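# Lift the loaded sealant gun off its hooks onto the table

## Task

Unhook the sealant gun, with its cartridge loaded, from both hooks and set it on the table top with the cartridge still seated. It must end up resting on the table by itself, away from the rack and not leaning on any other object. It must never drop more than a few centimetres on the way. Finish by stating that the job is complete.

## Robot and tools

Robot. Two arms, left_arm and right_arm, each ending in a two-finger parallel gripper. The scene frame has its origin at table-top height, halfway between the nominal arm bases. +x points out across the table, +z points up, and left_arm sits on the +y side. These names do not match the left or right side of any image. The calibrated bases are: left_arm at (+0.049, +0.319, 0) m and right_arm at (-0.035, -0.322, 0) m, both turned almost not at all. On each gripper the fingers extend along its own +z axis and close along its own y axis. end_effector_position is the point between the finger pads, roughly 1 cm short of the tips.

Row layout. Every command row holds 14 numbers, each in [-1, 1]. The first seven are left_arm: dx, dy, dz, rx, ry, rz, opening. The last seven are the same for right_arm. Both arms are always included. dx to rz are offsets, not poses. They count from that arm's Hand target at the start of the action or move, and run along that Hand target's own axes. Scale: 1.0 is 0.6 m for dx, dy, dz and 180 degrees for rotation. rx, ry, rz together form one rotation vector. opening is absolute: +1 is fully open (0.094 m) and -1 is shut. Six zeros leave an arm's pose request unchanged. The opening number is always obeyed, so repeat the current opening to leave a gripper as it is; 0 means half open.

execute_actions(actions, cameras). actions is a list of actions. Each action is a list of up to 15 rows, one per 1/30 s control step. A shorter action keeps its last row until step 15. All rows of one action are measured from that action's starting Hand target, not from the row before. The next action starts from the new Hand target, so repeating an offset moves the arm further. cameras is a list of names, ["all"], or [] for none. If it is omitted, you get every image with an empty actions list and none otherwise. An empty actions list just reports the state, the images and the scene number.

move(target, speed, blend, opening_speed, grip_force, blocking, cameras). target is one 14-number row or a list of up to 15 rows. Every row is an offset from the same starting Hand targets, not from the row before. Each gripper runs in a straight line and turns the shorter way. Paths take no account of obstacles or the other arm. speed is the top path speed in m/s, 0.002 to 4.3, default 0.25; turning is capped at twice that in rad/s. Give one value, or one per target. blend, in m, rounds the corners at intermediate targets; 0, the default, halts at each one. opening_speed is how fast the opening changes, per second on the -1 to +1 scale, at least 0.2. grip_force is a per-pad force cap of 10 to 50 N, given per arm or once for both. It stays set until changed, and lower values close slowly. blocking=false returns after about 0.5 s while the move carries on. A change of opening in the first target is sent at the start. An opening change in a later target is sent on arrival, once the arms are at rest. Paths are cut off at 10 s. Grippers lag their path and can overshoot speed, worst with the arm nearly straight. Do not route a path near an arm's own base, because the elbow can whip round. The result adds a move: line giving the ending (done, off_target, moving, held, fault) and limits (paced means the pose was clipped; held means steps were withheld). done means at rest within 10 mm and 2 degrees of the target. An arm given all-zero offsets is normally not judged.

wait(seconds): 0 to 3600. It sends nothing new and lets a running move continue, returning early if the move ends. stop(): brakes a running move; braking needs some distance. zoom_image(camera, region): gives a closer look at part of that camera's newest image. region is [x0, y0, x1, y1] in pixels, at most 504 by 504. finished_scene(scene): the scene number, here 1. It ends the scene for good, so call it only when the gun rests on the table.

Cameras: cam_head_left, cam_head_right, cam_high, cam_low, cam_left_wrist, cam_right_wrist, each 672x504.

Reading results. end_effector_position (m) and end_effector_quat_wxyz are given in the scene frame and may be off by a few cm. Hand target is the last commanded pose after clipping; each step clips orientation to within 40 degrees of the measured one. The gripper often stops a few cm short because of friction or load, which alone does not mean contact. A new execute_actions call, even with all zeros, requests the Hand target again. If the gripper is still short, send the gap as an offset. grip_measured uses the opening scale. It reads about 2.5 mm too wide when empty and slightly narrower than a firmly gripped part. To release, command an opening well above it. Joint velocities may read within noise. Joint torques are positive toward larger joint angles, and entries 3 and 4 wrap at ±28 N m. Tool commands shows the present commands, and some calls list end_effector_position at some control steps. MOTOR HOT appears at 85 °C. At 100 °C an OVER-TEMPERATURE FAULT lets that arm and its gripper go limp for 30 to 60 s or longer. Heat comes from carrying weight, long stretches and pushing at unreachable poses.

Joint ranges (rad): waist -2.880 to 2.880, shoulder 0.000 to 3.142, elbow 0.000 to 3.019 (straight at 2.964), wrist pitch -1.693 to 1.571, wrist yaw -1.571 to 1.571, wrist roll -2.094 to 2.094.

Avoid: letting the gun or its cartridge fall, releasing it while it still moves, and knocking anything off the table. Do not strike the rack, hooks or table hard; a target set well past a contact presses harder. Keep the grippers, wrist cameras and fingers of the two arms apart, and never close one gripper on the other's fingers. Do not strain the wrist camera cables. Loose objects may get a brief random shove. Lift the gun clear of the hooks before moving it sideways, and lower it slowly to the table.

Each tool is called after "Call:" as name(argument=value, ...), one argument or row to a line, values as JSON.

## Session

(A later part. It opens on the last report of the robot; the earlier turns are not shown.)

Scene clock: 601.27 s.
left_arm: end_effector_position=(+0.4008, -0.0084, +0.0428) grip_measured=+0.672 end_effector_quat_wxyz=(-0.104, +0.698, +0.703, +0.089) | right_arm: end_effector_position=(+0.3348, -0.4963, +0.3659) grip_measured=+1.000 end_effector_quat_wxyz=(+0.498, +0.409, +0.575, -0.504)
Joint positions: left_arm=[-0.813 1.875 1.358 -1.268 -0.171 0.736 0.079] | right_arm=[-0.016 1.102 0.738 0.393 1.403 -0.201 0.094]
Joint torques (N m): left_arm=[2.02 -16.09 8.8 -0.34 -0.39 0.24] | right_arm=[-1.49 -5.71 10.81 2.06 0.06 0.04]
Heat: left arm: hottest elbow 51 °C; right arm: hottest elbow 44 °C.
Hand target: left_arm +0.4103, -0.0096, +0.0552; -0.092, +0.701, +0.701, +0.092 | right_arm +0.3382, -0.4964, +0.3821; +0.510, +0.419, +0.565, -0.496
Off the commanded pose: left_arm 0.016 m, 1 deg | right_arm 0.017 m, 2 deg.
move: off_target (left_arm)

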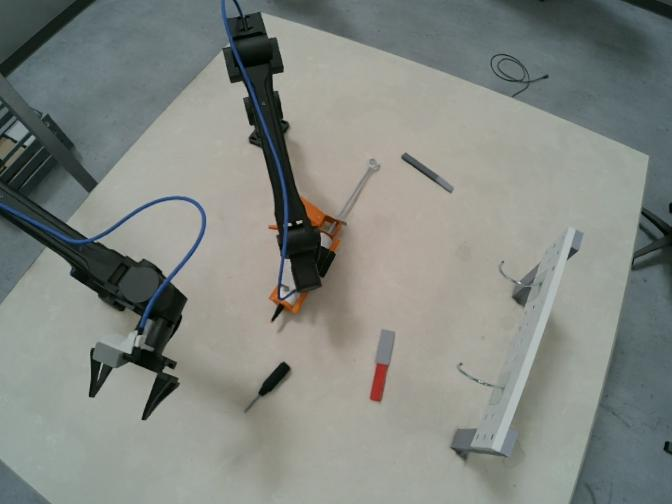

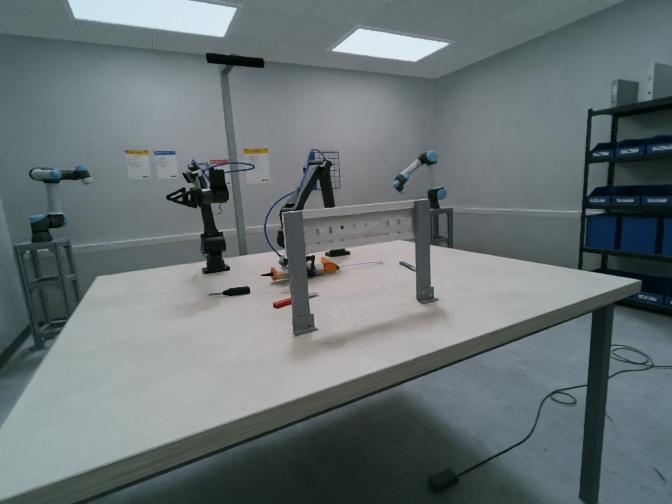

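Call:
move(
  target=[-0.0043,0,0.0161,0,0,0,0.3,0,0,0,0,0,0,1],
  speed=0.04,
  cameras=["cam_low"],
)

Call:
zoom_image(
  camera="cam_low",
  region=[240, 220, 400, 320],
)

Scene clock: 618.40 s.
left_arm: end_effector_position=(+0.4020, -0.0088, +0.0411) grip_measured=+0.672 end_effector_quat_wxyz=(-0.100, +0.698, +0.703, +0.090) | right_arm: end_effector_position=(+0.3348, -0.4963, +0.3659) grip_measured=+1.000 end_effector_quat_wxyz=(+0.498, +0.409, +0.575, -0.504)
Joint positions: left_arm=[-0.813 1.875 1.353 -1.257 -0.174 0.736 0.079] | right_arm=[-0.016 1.102 0.738 0.393 1.403 -0.201 0.094]
Joint torques (N m): left_arm=[2.08 -15.09 8.24 0.12 -0.26 0.24] | right_arm=[-1.49 -5.66 10.55 2 0.03 0.03]
Heat: left arm: hottest elbow 49 °C; right arm: hottest elbow 44 °C.
Hand target: left_arm +0.4103, -0.0096, +0.0452; -0.092, +0.701, +0.701, +0.092 | right_arm +0.3382, -0.4964, +0.3821; +0.510, +0.419, +0.565, -0.496
Off the commanded pose: left_arm 0.009 m, 1 deg | right_arm 0.017 m, 2 deg.
move: done

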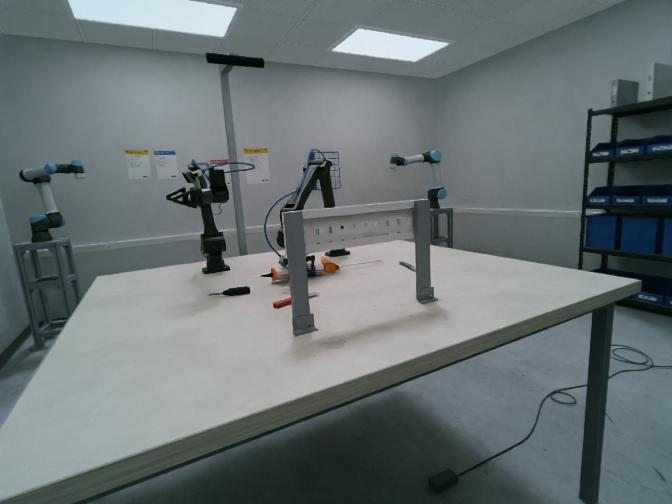

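Scaled by 3.150 from the camera's image (finer frame: 960x720).

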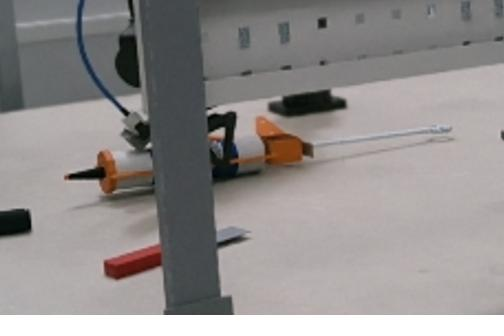

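Call:
move(
  target=[-0.0043,0,0.0161,0,0,0,0.3,0,0,0,0,0,0,1],
  speed=0.04,
)

Call:
move(
  target=[-0.0043,0,0.0161,0,0,0,0.3,0,0,0,0,0,0,1],
  speed=0.04,
  cameras=["cam_low","cam_high"],
)

Call:
zoom_image(
  camera="cam_low",
  region=[240, 220, 400, 320],
)

Call:
zoom_image(
  camera="cam_high",
  region=[220, 120, 440, 350],
)

Scene clock: 625.70 s.
left_arm: end_effector_position=(+0.4031, -0.0089, +0.0375) grip_measured=+0.672 end_effector_quat_wxyz=(-0.095, +0.698, +0.704, +0.092) | right_arm: end_effector_position=(+0.3348, -0.4963, +0.3659) grip_measured=+1.000 end_effector_quat_wxyz=(+0.498, +0.409, +0.575, -0.504)
Joint positions: left_arm=[-0.812 1.876 1.345 -1.238 -0.177 0.736 0.079] | right_arm=[-0.016 1.102 0.738 0.393 1.403 -0.201 0.094]
Joint torques (N m): left_arm=[2.14 -14.27 8.08 0.35 -0.14 0.24] | right_arm=[-1.38 -5.6 10.77 2.03 0.04 0.03]
Heat: left arm: hottest elbow 48 °C; right arm: hottest elbow 44 °C.
Hand target: left_arm +0.4105, -0.0096, +0.0352; -0.092, +0.701, +0.701, +0.092 | right_arm +0.3382, -0.4964, +0.3821; +0.510, +0.419, +0.565, -0.496
Off the commanded pose: left_arm 0.008 m, 1 deg | right_arm 0.017 m, 2 deg.
move: done

Scene clock: 626.27 s.
left_arm: end_effector_position=(+0.4044, -0.0097, +0.0353) grip_measured=+0.672 end_effector_quat_wxyz=(-0.090, +0.698, +0.704, +0.093) | right_arm: end_effector_position=(+0.3348, -0.4963, +0.3659) grip_measured=+1.000 end_effector_quat_wxyz=(+0.498, +0.409, +0.575, -0.504)
Joint positions: left_arm=[-0.812 1.876 1.34 -1.223 -0.18 0.736 0.079] | right_arm=[-0.016 1.102 0.738 0.393 1.403 -0.201 0.094]
Joint torques (N m): left_arm=[2.08 -13.27 7.61 0.65 -0.06 0.24] | right_arm=[-1.55 -5.77 10.73 2.13 0.03 0.03]
Heat: left arm: hottest elbow 48 °C; right arm: hottest elbow 44 °C.
Hand target: left_arm +0.4105, -0.0095, +0.0252; -0.092, +0.701, +0.701, +0.092 | right_arm +0.3382, -0.4964, +0.3821; +0.510, +0.419, +0.565, -0.496
Off the commanded pose: left_arm 0.012 m, 0 deg | right_arm 0.017 m, 2 deg.
move: off_target (left_arm)
Images, in order (width x height): cam_high 672x504, cam_low 672x504.

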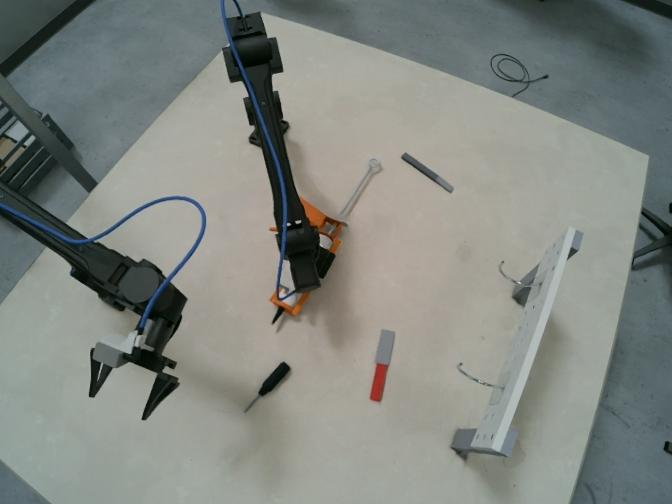

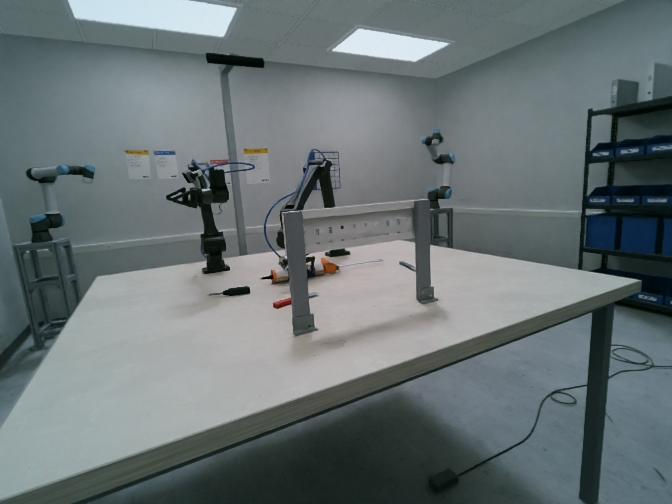

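Scaled by 3.150 from the camera's image (finer frame: 960x720).

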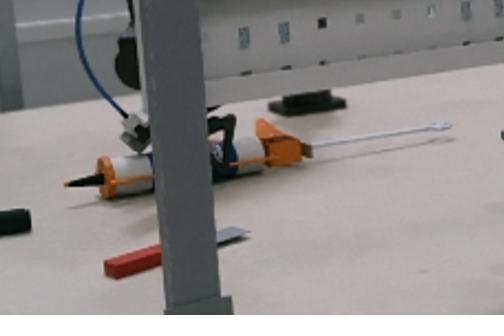

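Scaled by 2.191 from the camera's image (finer frame: 960x720).

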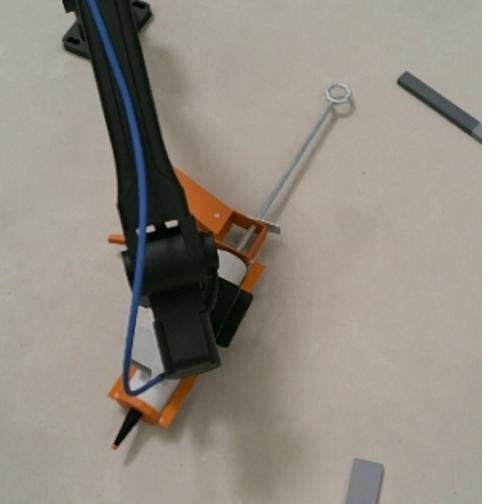

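Call:
move(
  target=[-0.0043,0,0.0161,0,0,0,0.3,0,0,0,0,0,0,1],
  speed=0.04,
)

Call:
move(
  target=[-0.0021,0,0.008,0,0,0,0.3,0,0,0,0,0,0,1],
  speed=0.04,
  cameras=["cam_low","cam_high"],
)

Call:
zoom_image(
  camera="cam_low",
  region=[240, 220, 400, 320],
)

Scene clock: 632.43 s.
left_arm: end_effector_position=(+0.4042, -0.0095, +0.0337) grip_measured=+0.672 end_effector_quat_wxyz=(-0.089, +0.698, +0.704, +0.093) | right_arm: end_effector_position=(+0.3348, -0.4963, +0.3659) grip_measured=+1.000 end_effector_quat_wxyz=(+0.498, +0.409, +0.575, -0.504)
Joint positions: left_arm=[-0.812 1.876 1.335 -1.215 -0.18 0.736 0.079] | right_arm=[-0.016 1.102 0.738 0.393 1.403 -0.201 0.094]
Joint torques (N m): left_arm=[2.08 -12.4 7.16 1.31 -0.05 0.23] | right_arm=[-1.44 -5.42 10.69 1.94 0.04 0.04]
Heat: left arm: hottest elbow 47 °C; right arm: hottest elbow 44 °C.
Hand target: left_arm +0.4105, -0.0095, +0.0152; -0.092, +0.701, +0.701, +0.092 | right_arm +0.3382, -0.4964, +0.3821; +0.510, +0.419, +0.565, -0.496
Off the commanded pose: left_arm 0.020 m, 1 deg | right_arm 0.017 m, 2 deg.
move: off_target (left_arm)

Scene clock: 632.93 s.
left_arm: end_effector_position=(+0.4041, -0.0094, +0.0331) grip_measured=+0.672 end_effector_quat_wxyz=(-0.088, +0.698, +0.704, +0.093) | right_arm: end_effector_position=(+0.3348, -0.4963, +0.3659) grip_measured=+1.000 end_effector_quat_wxyz=(+0.498, +0.409, +0.575, -0.504)
Joint positions: left_arm=[-0.812 1.876 1.334 -1.213 -0.18 0.736 0.079] | right_arm=[-0.016 1.102 0.738 0.393 1.403 -0.201 0.094]
Joint torques (N m): left_arm=[2.08 -11.99 6.86 1.66 -0.05 0.24] | right_arm=[-1.14 -5.6 10.76 2.19 0.07 0.01]
Heat: left arm: hottest elbow 47 °C; right arm: hottest elbow 44 °C.
Hand target: left_arm +0.4105, -0.0095, +0.0102; -0.092, +0.701, +0.701, +0.092 | right_arm +0.3382, -0.4964, +0.3821; +0.510, +0.419, +0.565, -0.496
Off the commanded pose: left_arm 0.024 m, 1 deg | right_arm 0.017 m, 2 deg.
move: off_target (left_arm)
Images, in order (width x height): cam_high 672x504, cam_low 672x504.

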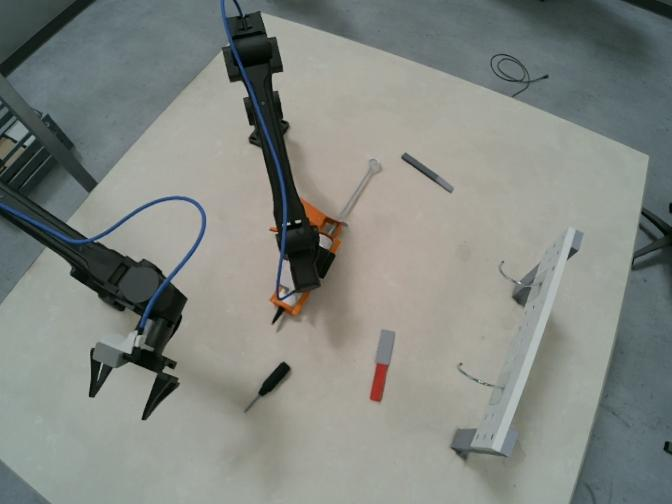

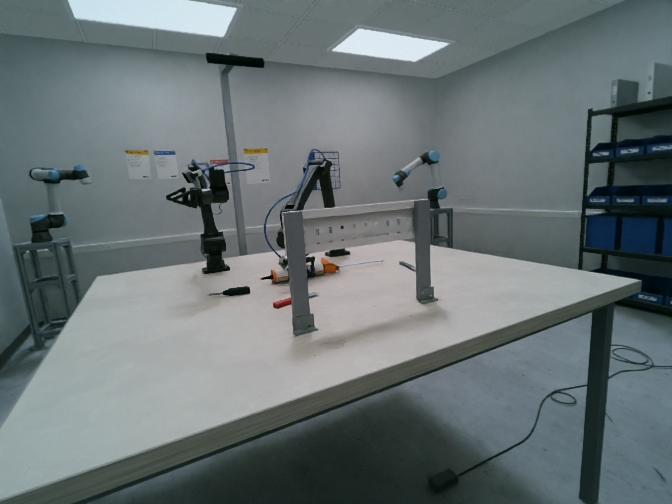

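Scaled by 3.150 from the camera's image (finer frame: 960x720).

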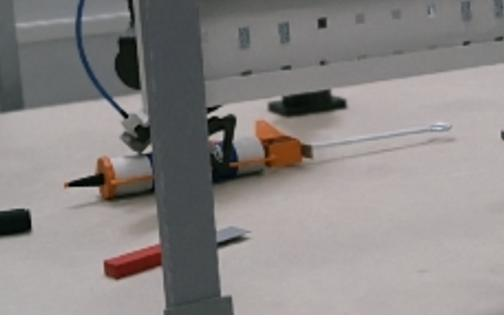

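Call:
move(
  target=[0,0,0,0,0,0,1,0,0,0,0,0,0,1],
  opening_speed=0.3,
  cameras=["cam_low","cam_left_wrist"],
)

Call:
zoom_image(
  camera="cam_low",
  region=[240, 220, 400, 320],
)

Scene clock: 642.47 s.
left_arm: end_effector_position=(+0.4073, -0.0132, +0.0287) grip_measured=+0.998 end_effector_quat_wxyz=(-0.079, +0.700, +0.704, +0.091) | right_arm: end_effector_position=(+0.3348, -0.4963, +0.3659) grip_measured=+1.000 end_effector_quat_wxyz=(+0.498, +0.409, +0.575, -0.504)
Joint positions: left_arm=[-0.812 1.881 1.331 -1.185 -0.178 0.74 0.094] | right_arm=[-0.016 1.102 0.738 0.393 1.403 -0.201 0.094]
Joint torques (N m): left_arm=[2.08 -12.34 7.21 0.53 -0.1 0.19] | right_arm=[-1.2 -5.54 10.7 2.07 0.06 0.04]
Heat: left arm: hottest elbow 46 °C; right arm: hottest elbow 44 °C.
Hand target: left_arm +0.4105, -0.0095, +0.0104; -0.091, +0.701, +0.702, +0.092 | right_arm +0.3382, -0.4964, +0.3821; +0.510, +0.419, +0.565, -0.496
Off the commanded pose: left_arm 0.019 m, 2 deg | right_arm 0.017 m, 2 deg.
move: done

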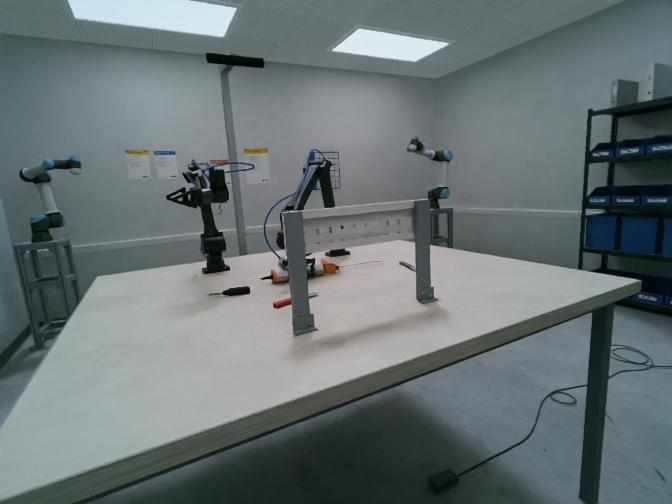

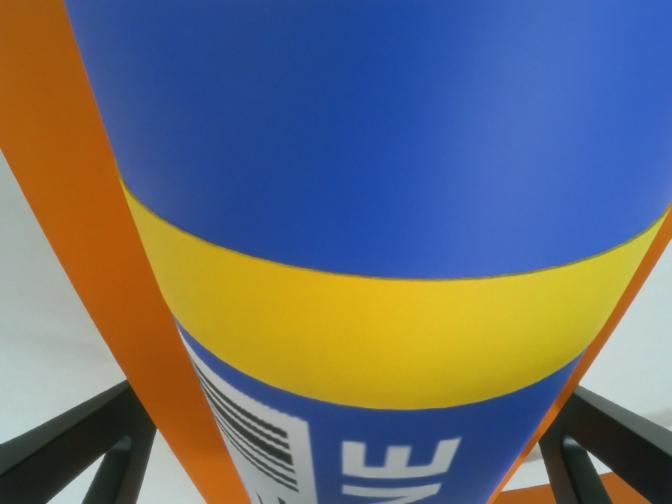

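Scaled by 3.150 from the camera's image (finer frame: 960x720).

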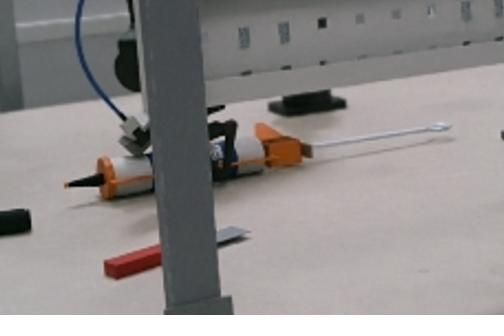

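Call:
move(
  target=[0,0,-0.06,0,0,0,1,0,0,0,0,0,0,1],
  speed=0.04,
  cameras=["cam_low","cam_left_wrist"],
)

Call:
zoom_image(
  camera="cam_low",
  region=[240, 220, 400, 320],
)

Scene clock: 649.43 s.
left_arm: end_effector_position=(+0.4038, -0.0094, +0.0382) grip_measured=+0.998 end_effector_quat_wxyz=(-0.099, +0.700, +0.702, +0.092) | right_arm: end_effector_position=(+0.3348, -0.4963, +0.3659) grip_measured=+1.000 end_effector_quat_wxyz=(+0.498, +0.409, +0.575, -0.504)
Joint positions: left_arm=[-0.812 1.881 1.354 -1.249 -0.178 0.74 0.094] | right_arm=[-0.016 1.102 0.738 0.393 1.403 -0.201 0.094]
Joint torques (N m): left_arm=[1.08 -14.68 10.18 -0.58 -0.02 0.08] | right_arm=[-1.67 -5.77 10.71 2.09 0.05 0.01]
Heat: left arm: hottest elbow 46 °C; right arm: hottest elbow 44 °C.
Hand target: left_arm +0.4105, -0.0188, +0.0452; -0.091, +0.701, +0.702, +0.092 | right_arm +0.3382, -0.4964, +0.3821; +0.510, +0.419, +0.565, -0.496
Off the commanded pose: left_arm 0.014 m, 1 deg | right_arm 0.017 m, 2 deg.
move: off_target (left_arm)

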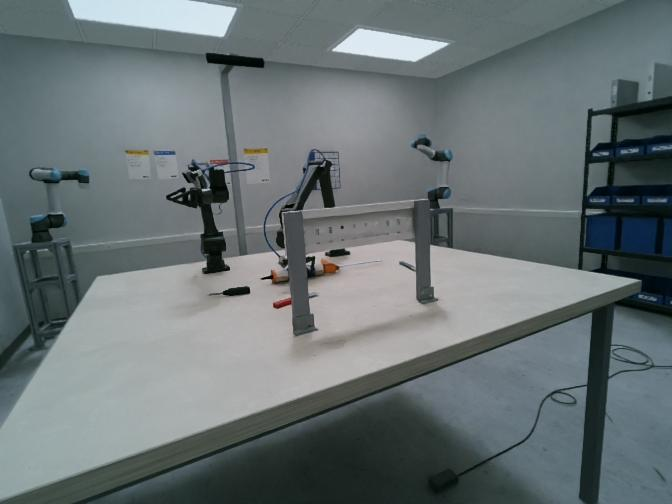

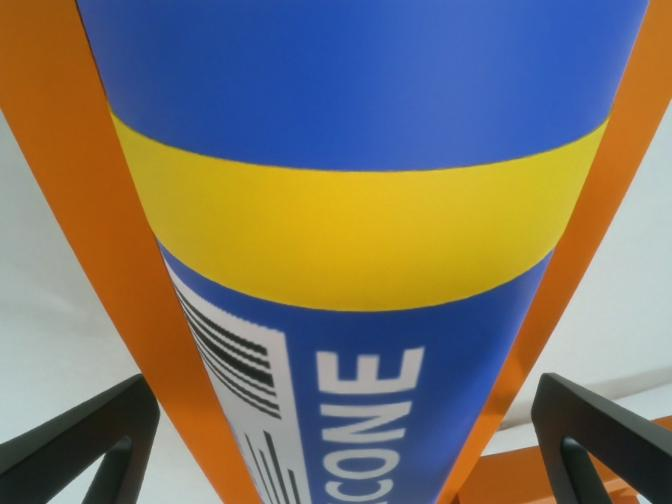

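Scaled by 3.150 from the camera's image (finer frame: 960x720).

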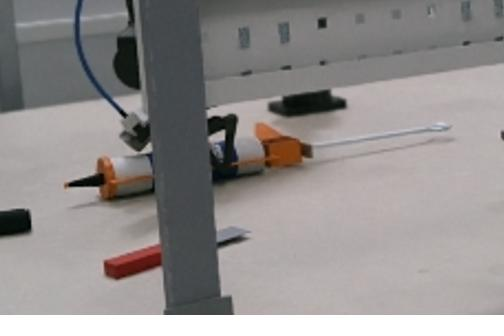

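Call:
move(
  target=[0,0,-0.09,0,0,0,1,0,0,0,0,0,0,1],
  speed=0.06,
  cameras=["cam_low","cam_left_wrist"],
)

Call:
zoom_image(
  camera="cam_low",
  region=[240, 220, 400, 320],
)

Scene clock: 654.83 s.
left_arm: end_effector_position=(+0.4056, -0.0206, +0.0777) grip_measured=+0.998 end_effector_quat_wxyz=(-0.112, +0.702, +0.697, +0.092) | right_arm: end_effector_position=(+0.3348, -0.4963, +0.3659) grip_measured=+1.000 end_effector_quat_wxyz=(+0.498, +0.409, +0.575, -0.504)
Joint positions: left_arm=[-0.824 1.873 1.453 -1.385 -0.176 0.736 0.094] | right_arm=[-0.016 1.102 0.738 0.393 1.403 -0.201 0.094]
Joint torques (N m): left_arm=[0.62 -16.73 10.66 -0.7 0.07 -0.06] | right_arm=[-1.73 -5.89 10.73 2.04 0.03 0.05]
Heat: left arm: hottest elbow 45 °C; right arm: hottest elbow 44 °C.
Hand target: left_arm +0.4104, -0.0328, +0.0973; -0.091, +0.701, +0.701, +0.092 | right_arm +0.3382, -0.4964, +0.3821; +0.510, +0.419, +0.565, -0.496
Off the commanded pose: left_arm 0.024 m, 2 deg | right_arm 0.017 m, 2 deg.
move: off_target (left_arm)

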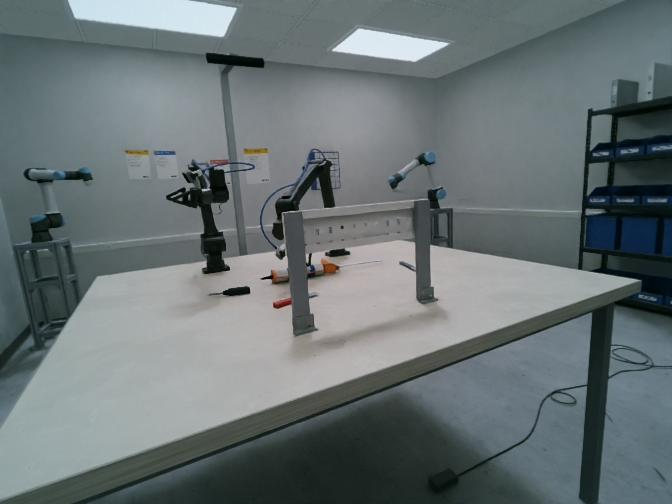

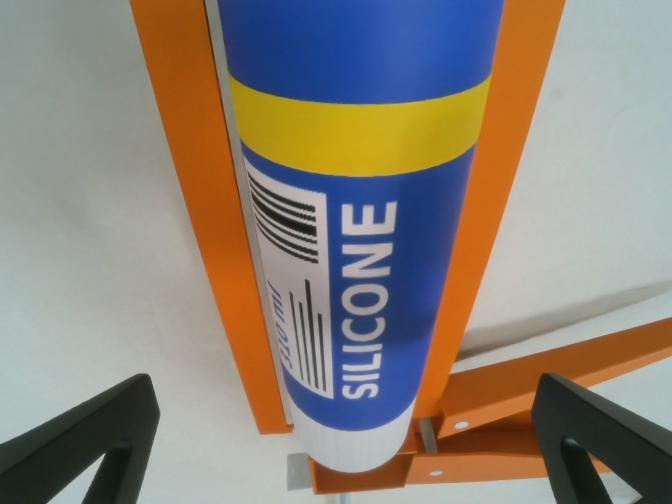

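Scaled by 3.150 from the camera's image (finer frame: 960x720).

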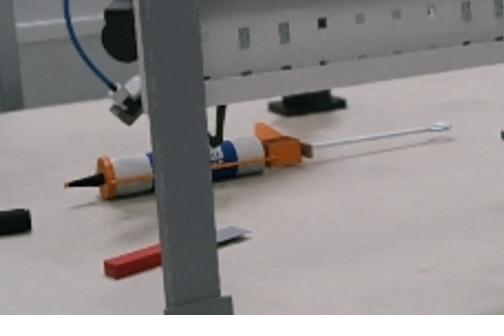

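Clear. Retreat further and check.

Call:
move(
  target=[0,0,-0.17,0,0,0,1,0,0,0,0,0,0,1],
  speed=0.12,
  cameras=["cam_low","cam_high","cam_left_wrist"],
)

Call:
zoom_image(
  camera="cam_low",
  region=[240, 220, 400, 320],
)

Scene clock: 665.60 s.
left_arm: end_effector_position=(+0.4090, -0.0500, +0.1793) grip_measured=+0.998 end_effector_quat_wxyz=(-0.108, +0.703, +0.697, +0.093) | right_arm: end_effector_position=(+0.3348, -0.4963, +0.3659) grip_measured=+1.000 end_effector_quat_wxyz=(+0.498, +0.409, +0.575, -0.504)
Joint positions: left_arm=[-0.857 1.854 1.705 -1.651 -0.17 0.705 0.094] | right_arm=[-0.016 1.102 0.738 0.393 1.403 -0.201 0.094]
Joint torques (N m): left_arm=[0.62 -16.5 11.4 -0.65 0.07 -0.04] | right_arm=[-1.26 -5.48 10.76 2.09 0.04 0.02]
Heat: left arm: hottest elbow 46 °C; right arm: hottest elbow 44 °C.
Hand target: left_arm +0.4104, -0.0590, +0.1959; -0.091, +0.701, +0.701, +0.092 | right_arm +0.3382, -0.4964, +0.3821; +0.510, +0.419, +0.565, -0.496
Off the commanded pose: left_arm 0.019 m, 2 deg | right_arm 0.017 m, 2 deg.
move: off_target (left_arm)
Images, in order (width x height): cam_high 672x504, cam_low 672x504, cam_left_wrist 672x504.

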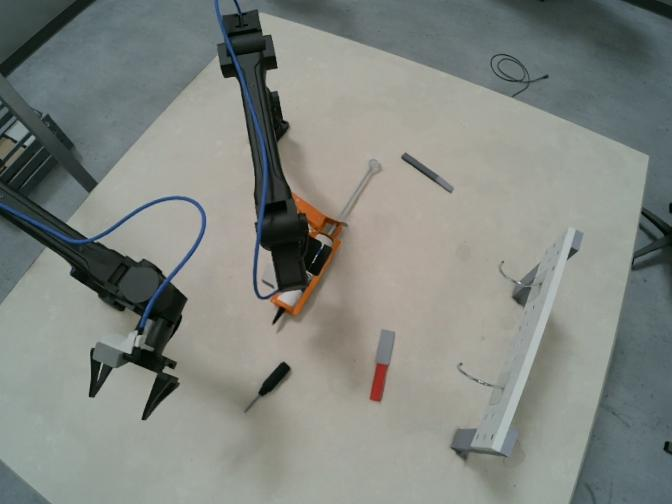

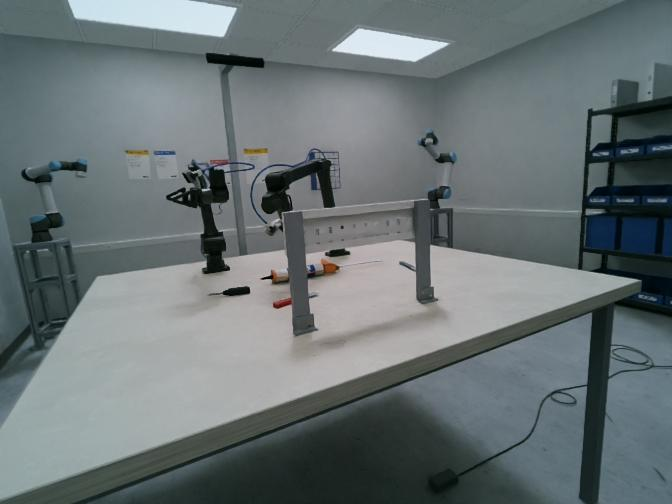

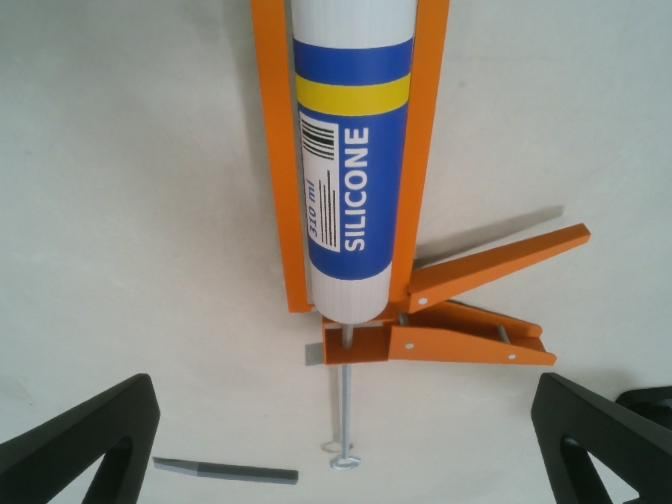

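Scaled by 3.150 from the camera's image (finer frame: 960x720).

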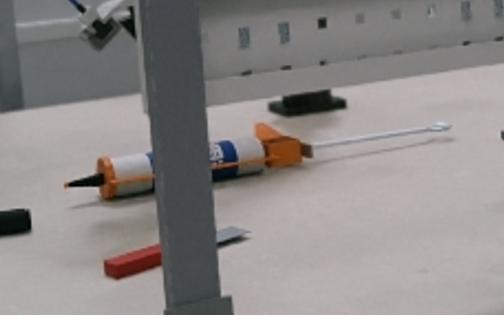

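The gun is lying flat on the table with its cartridge in place, and nothing is touching it.

Call:
finished_scene(
  scene=1,
)

The scene is finished: the task was done.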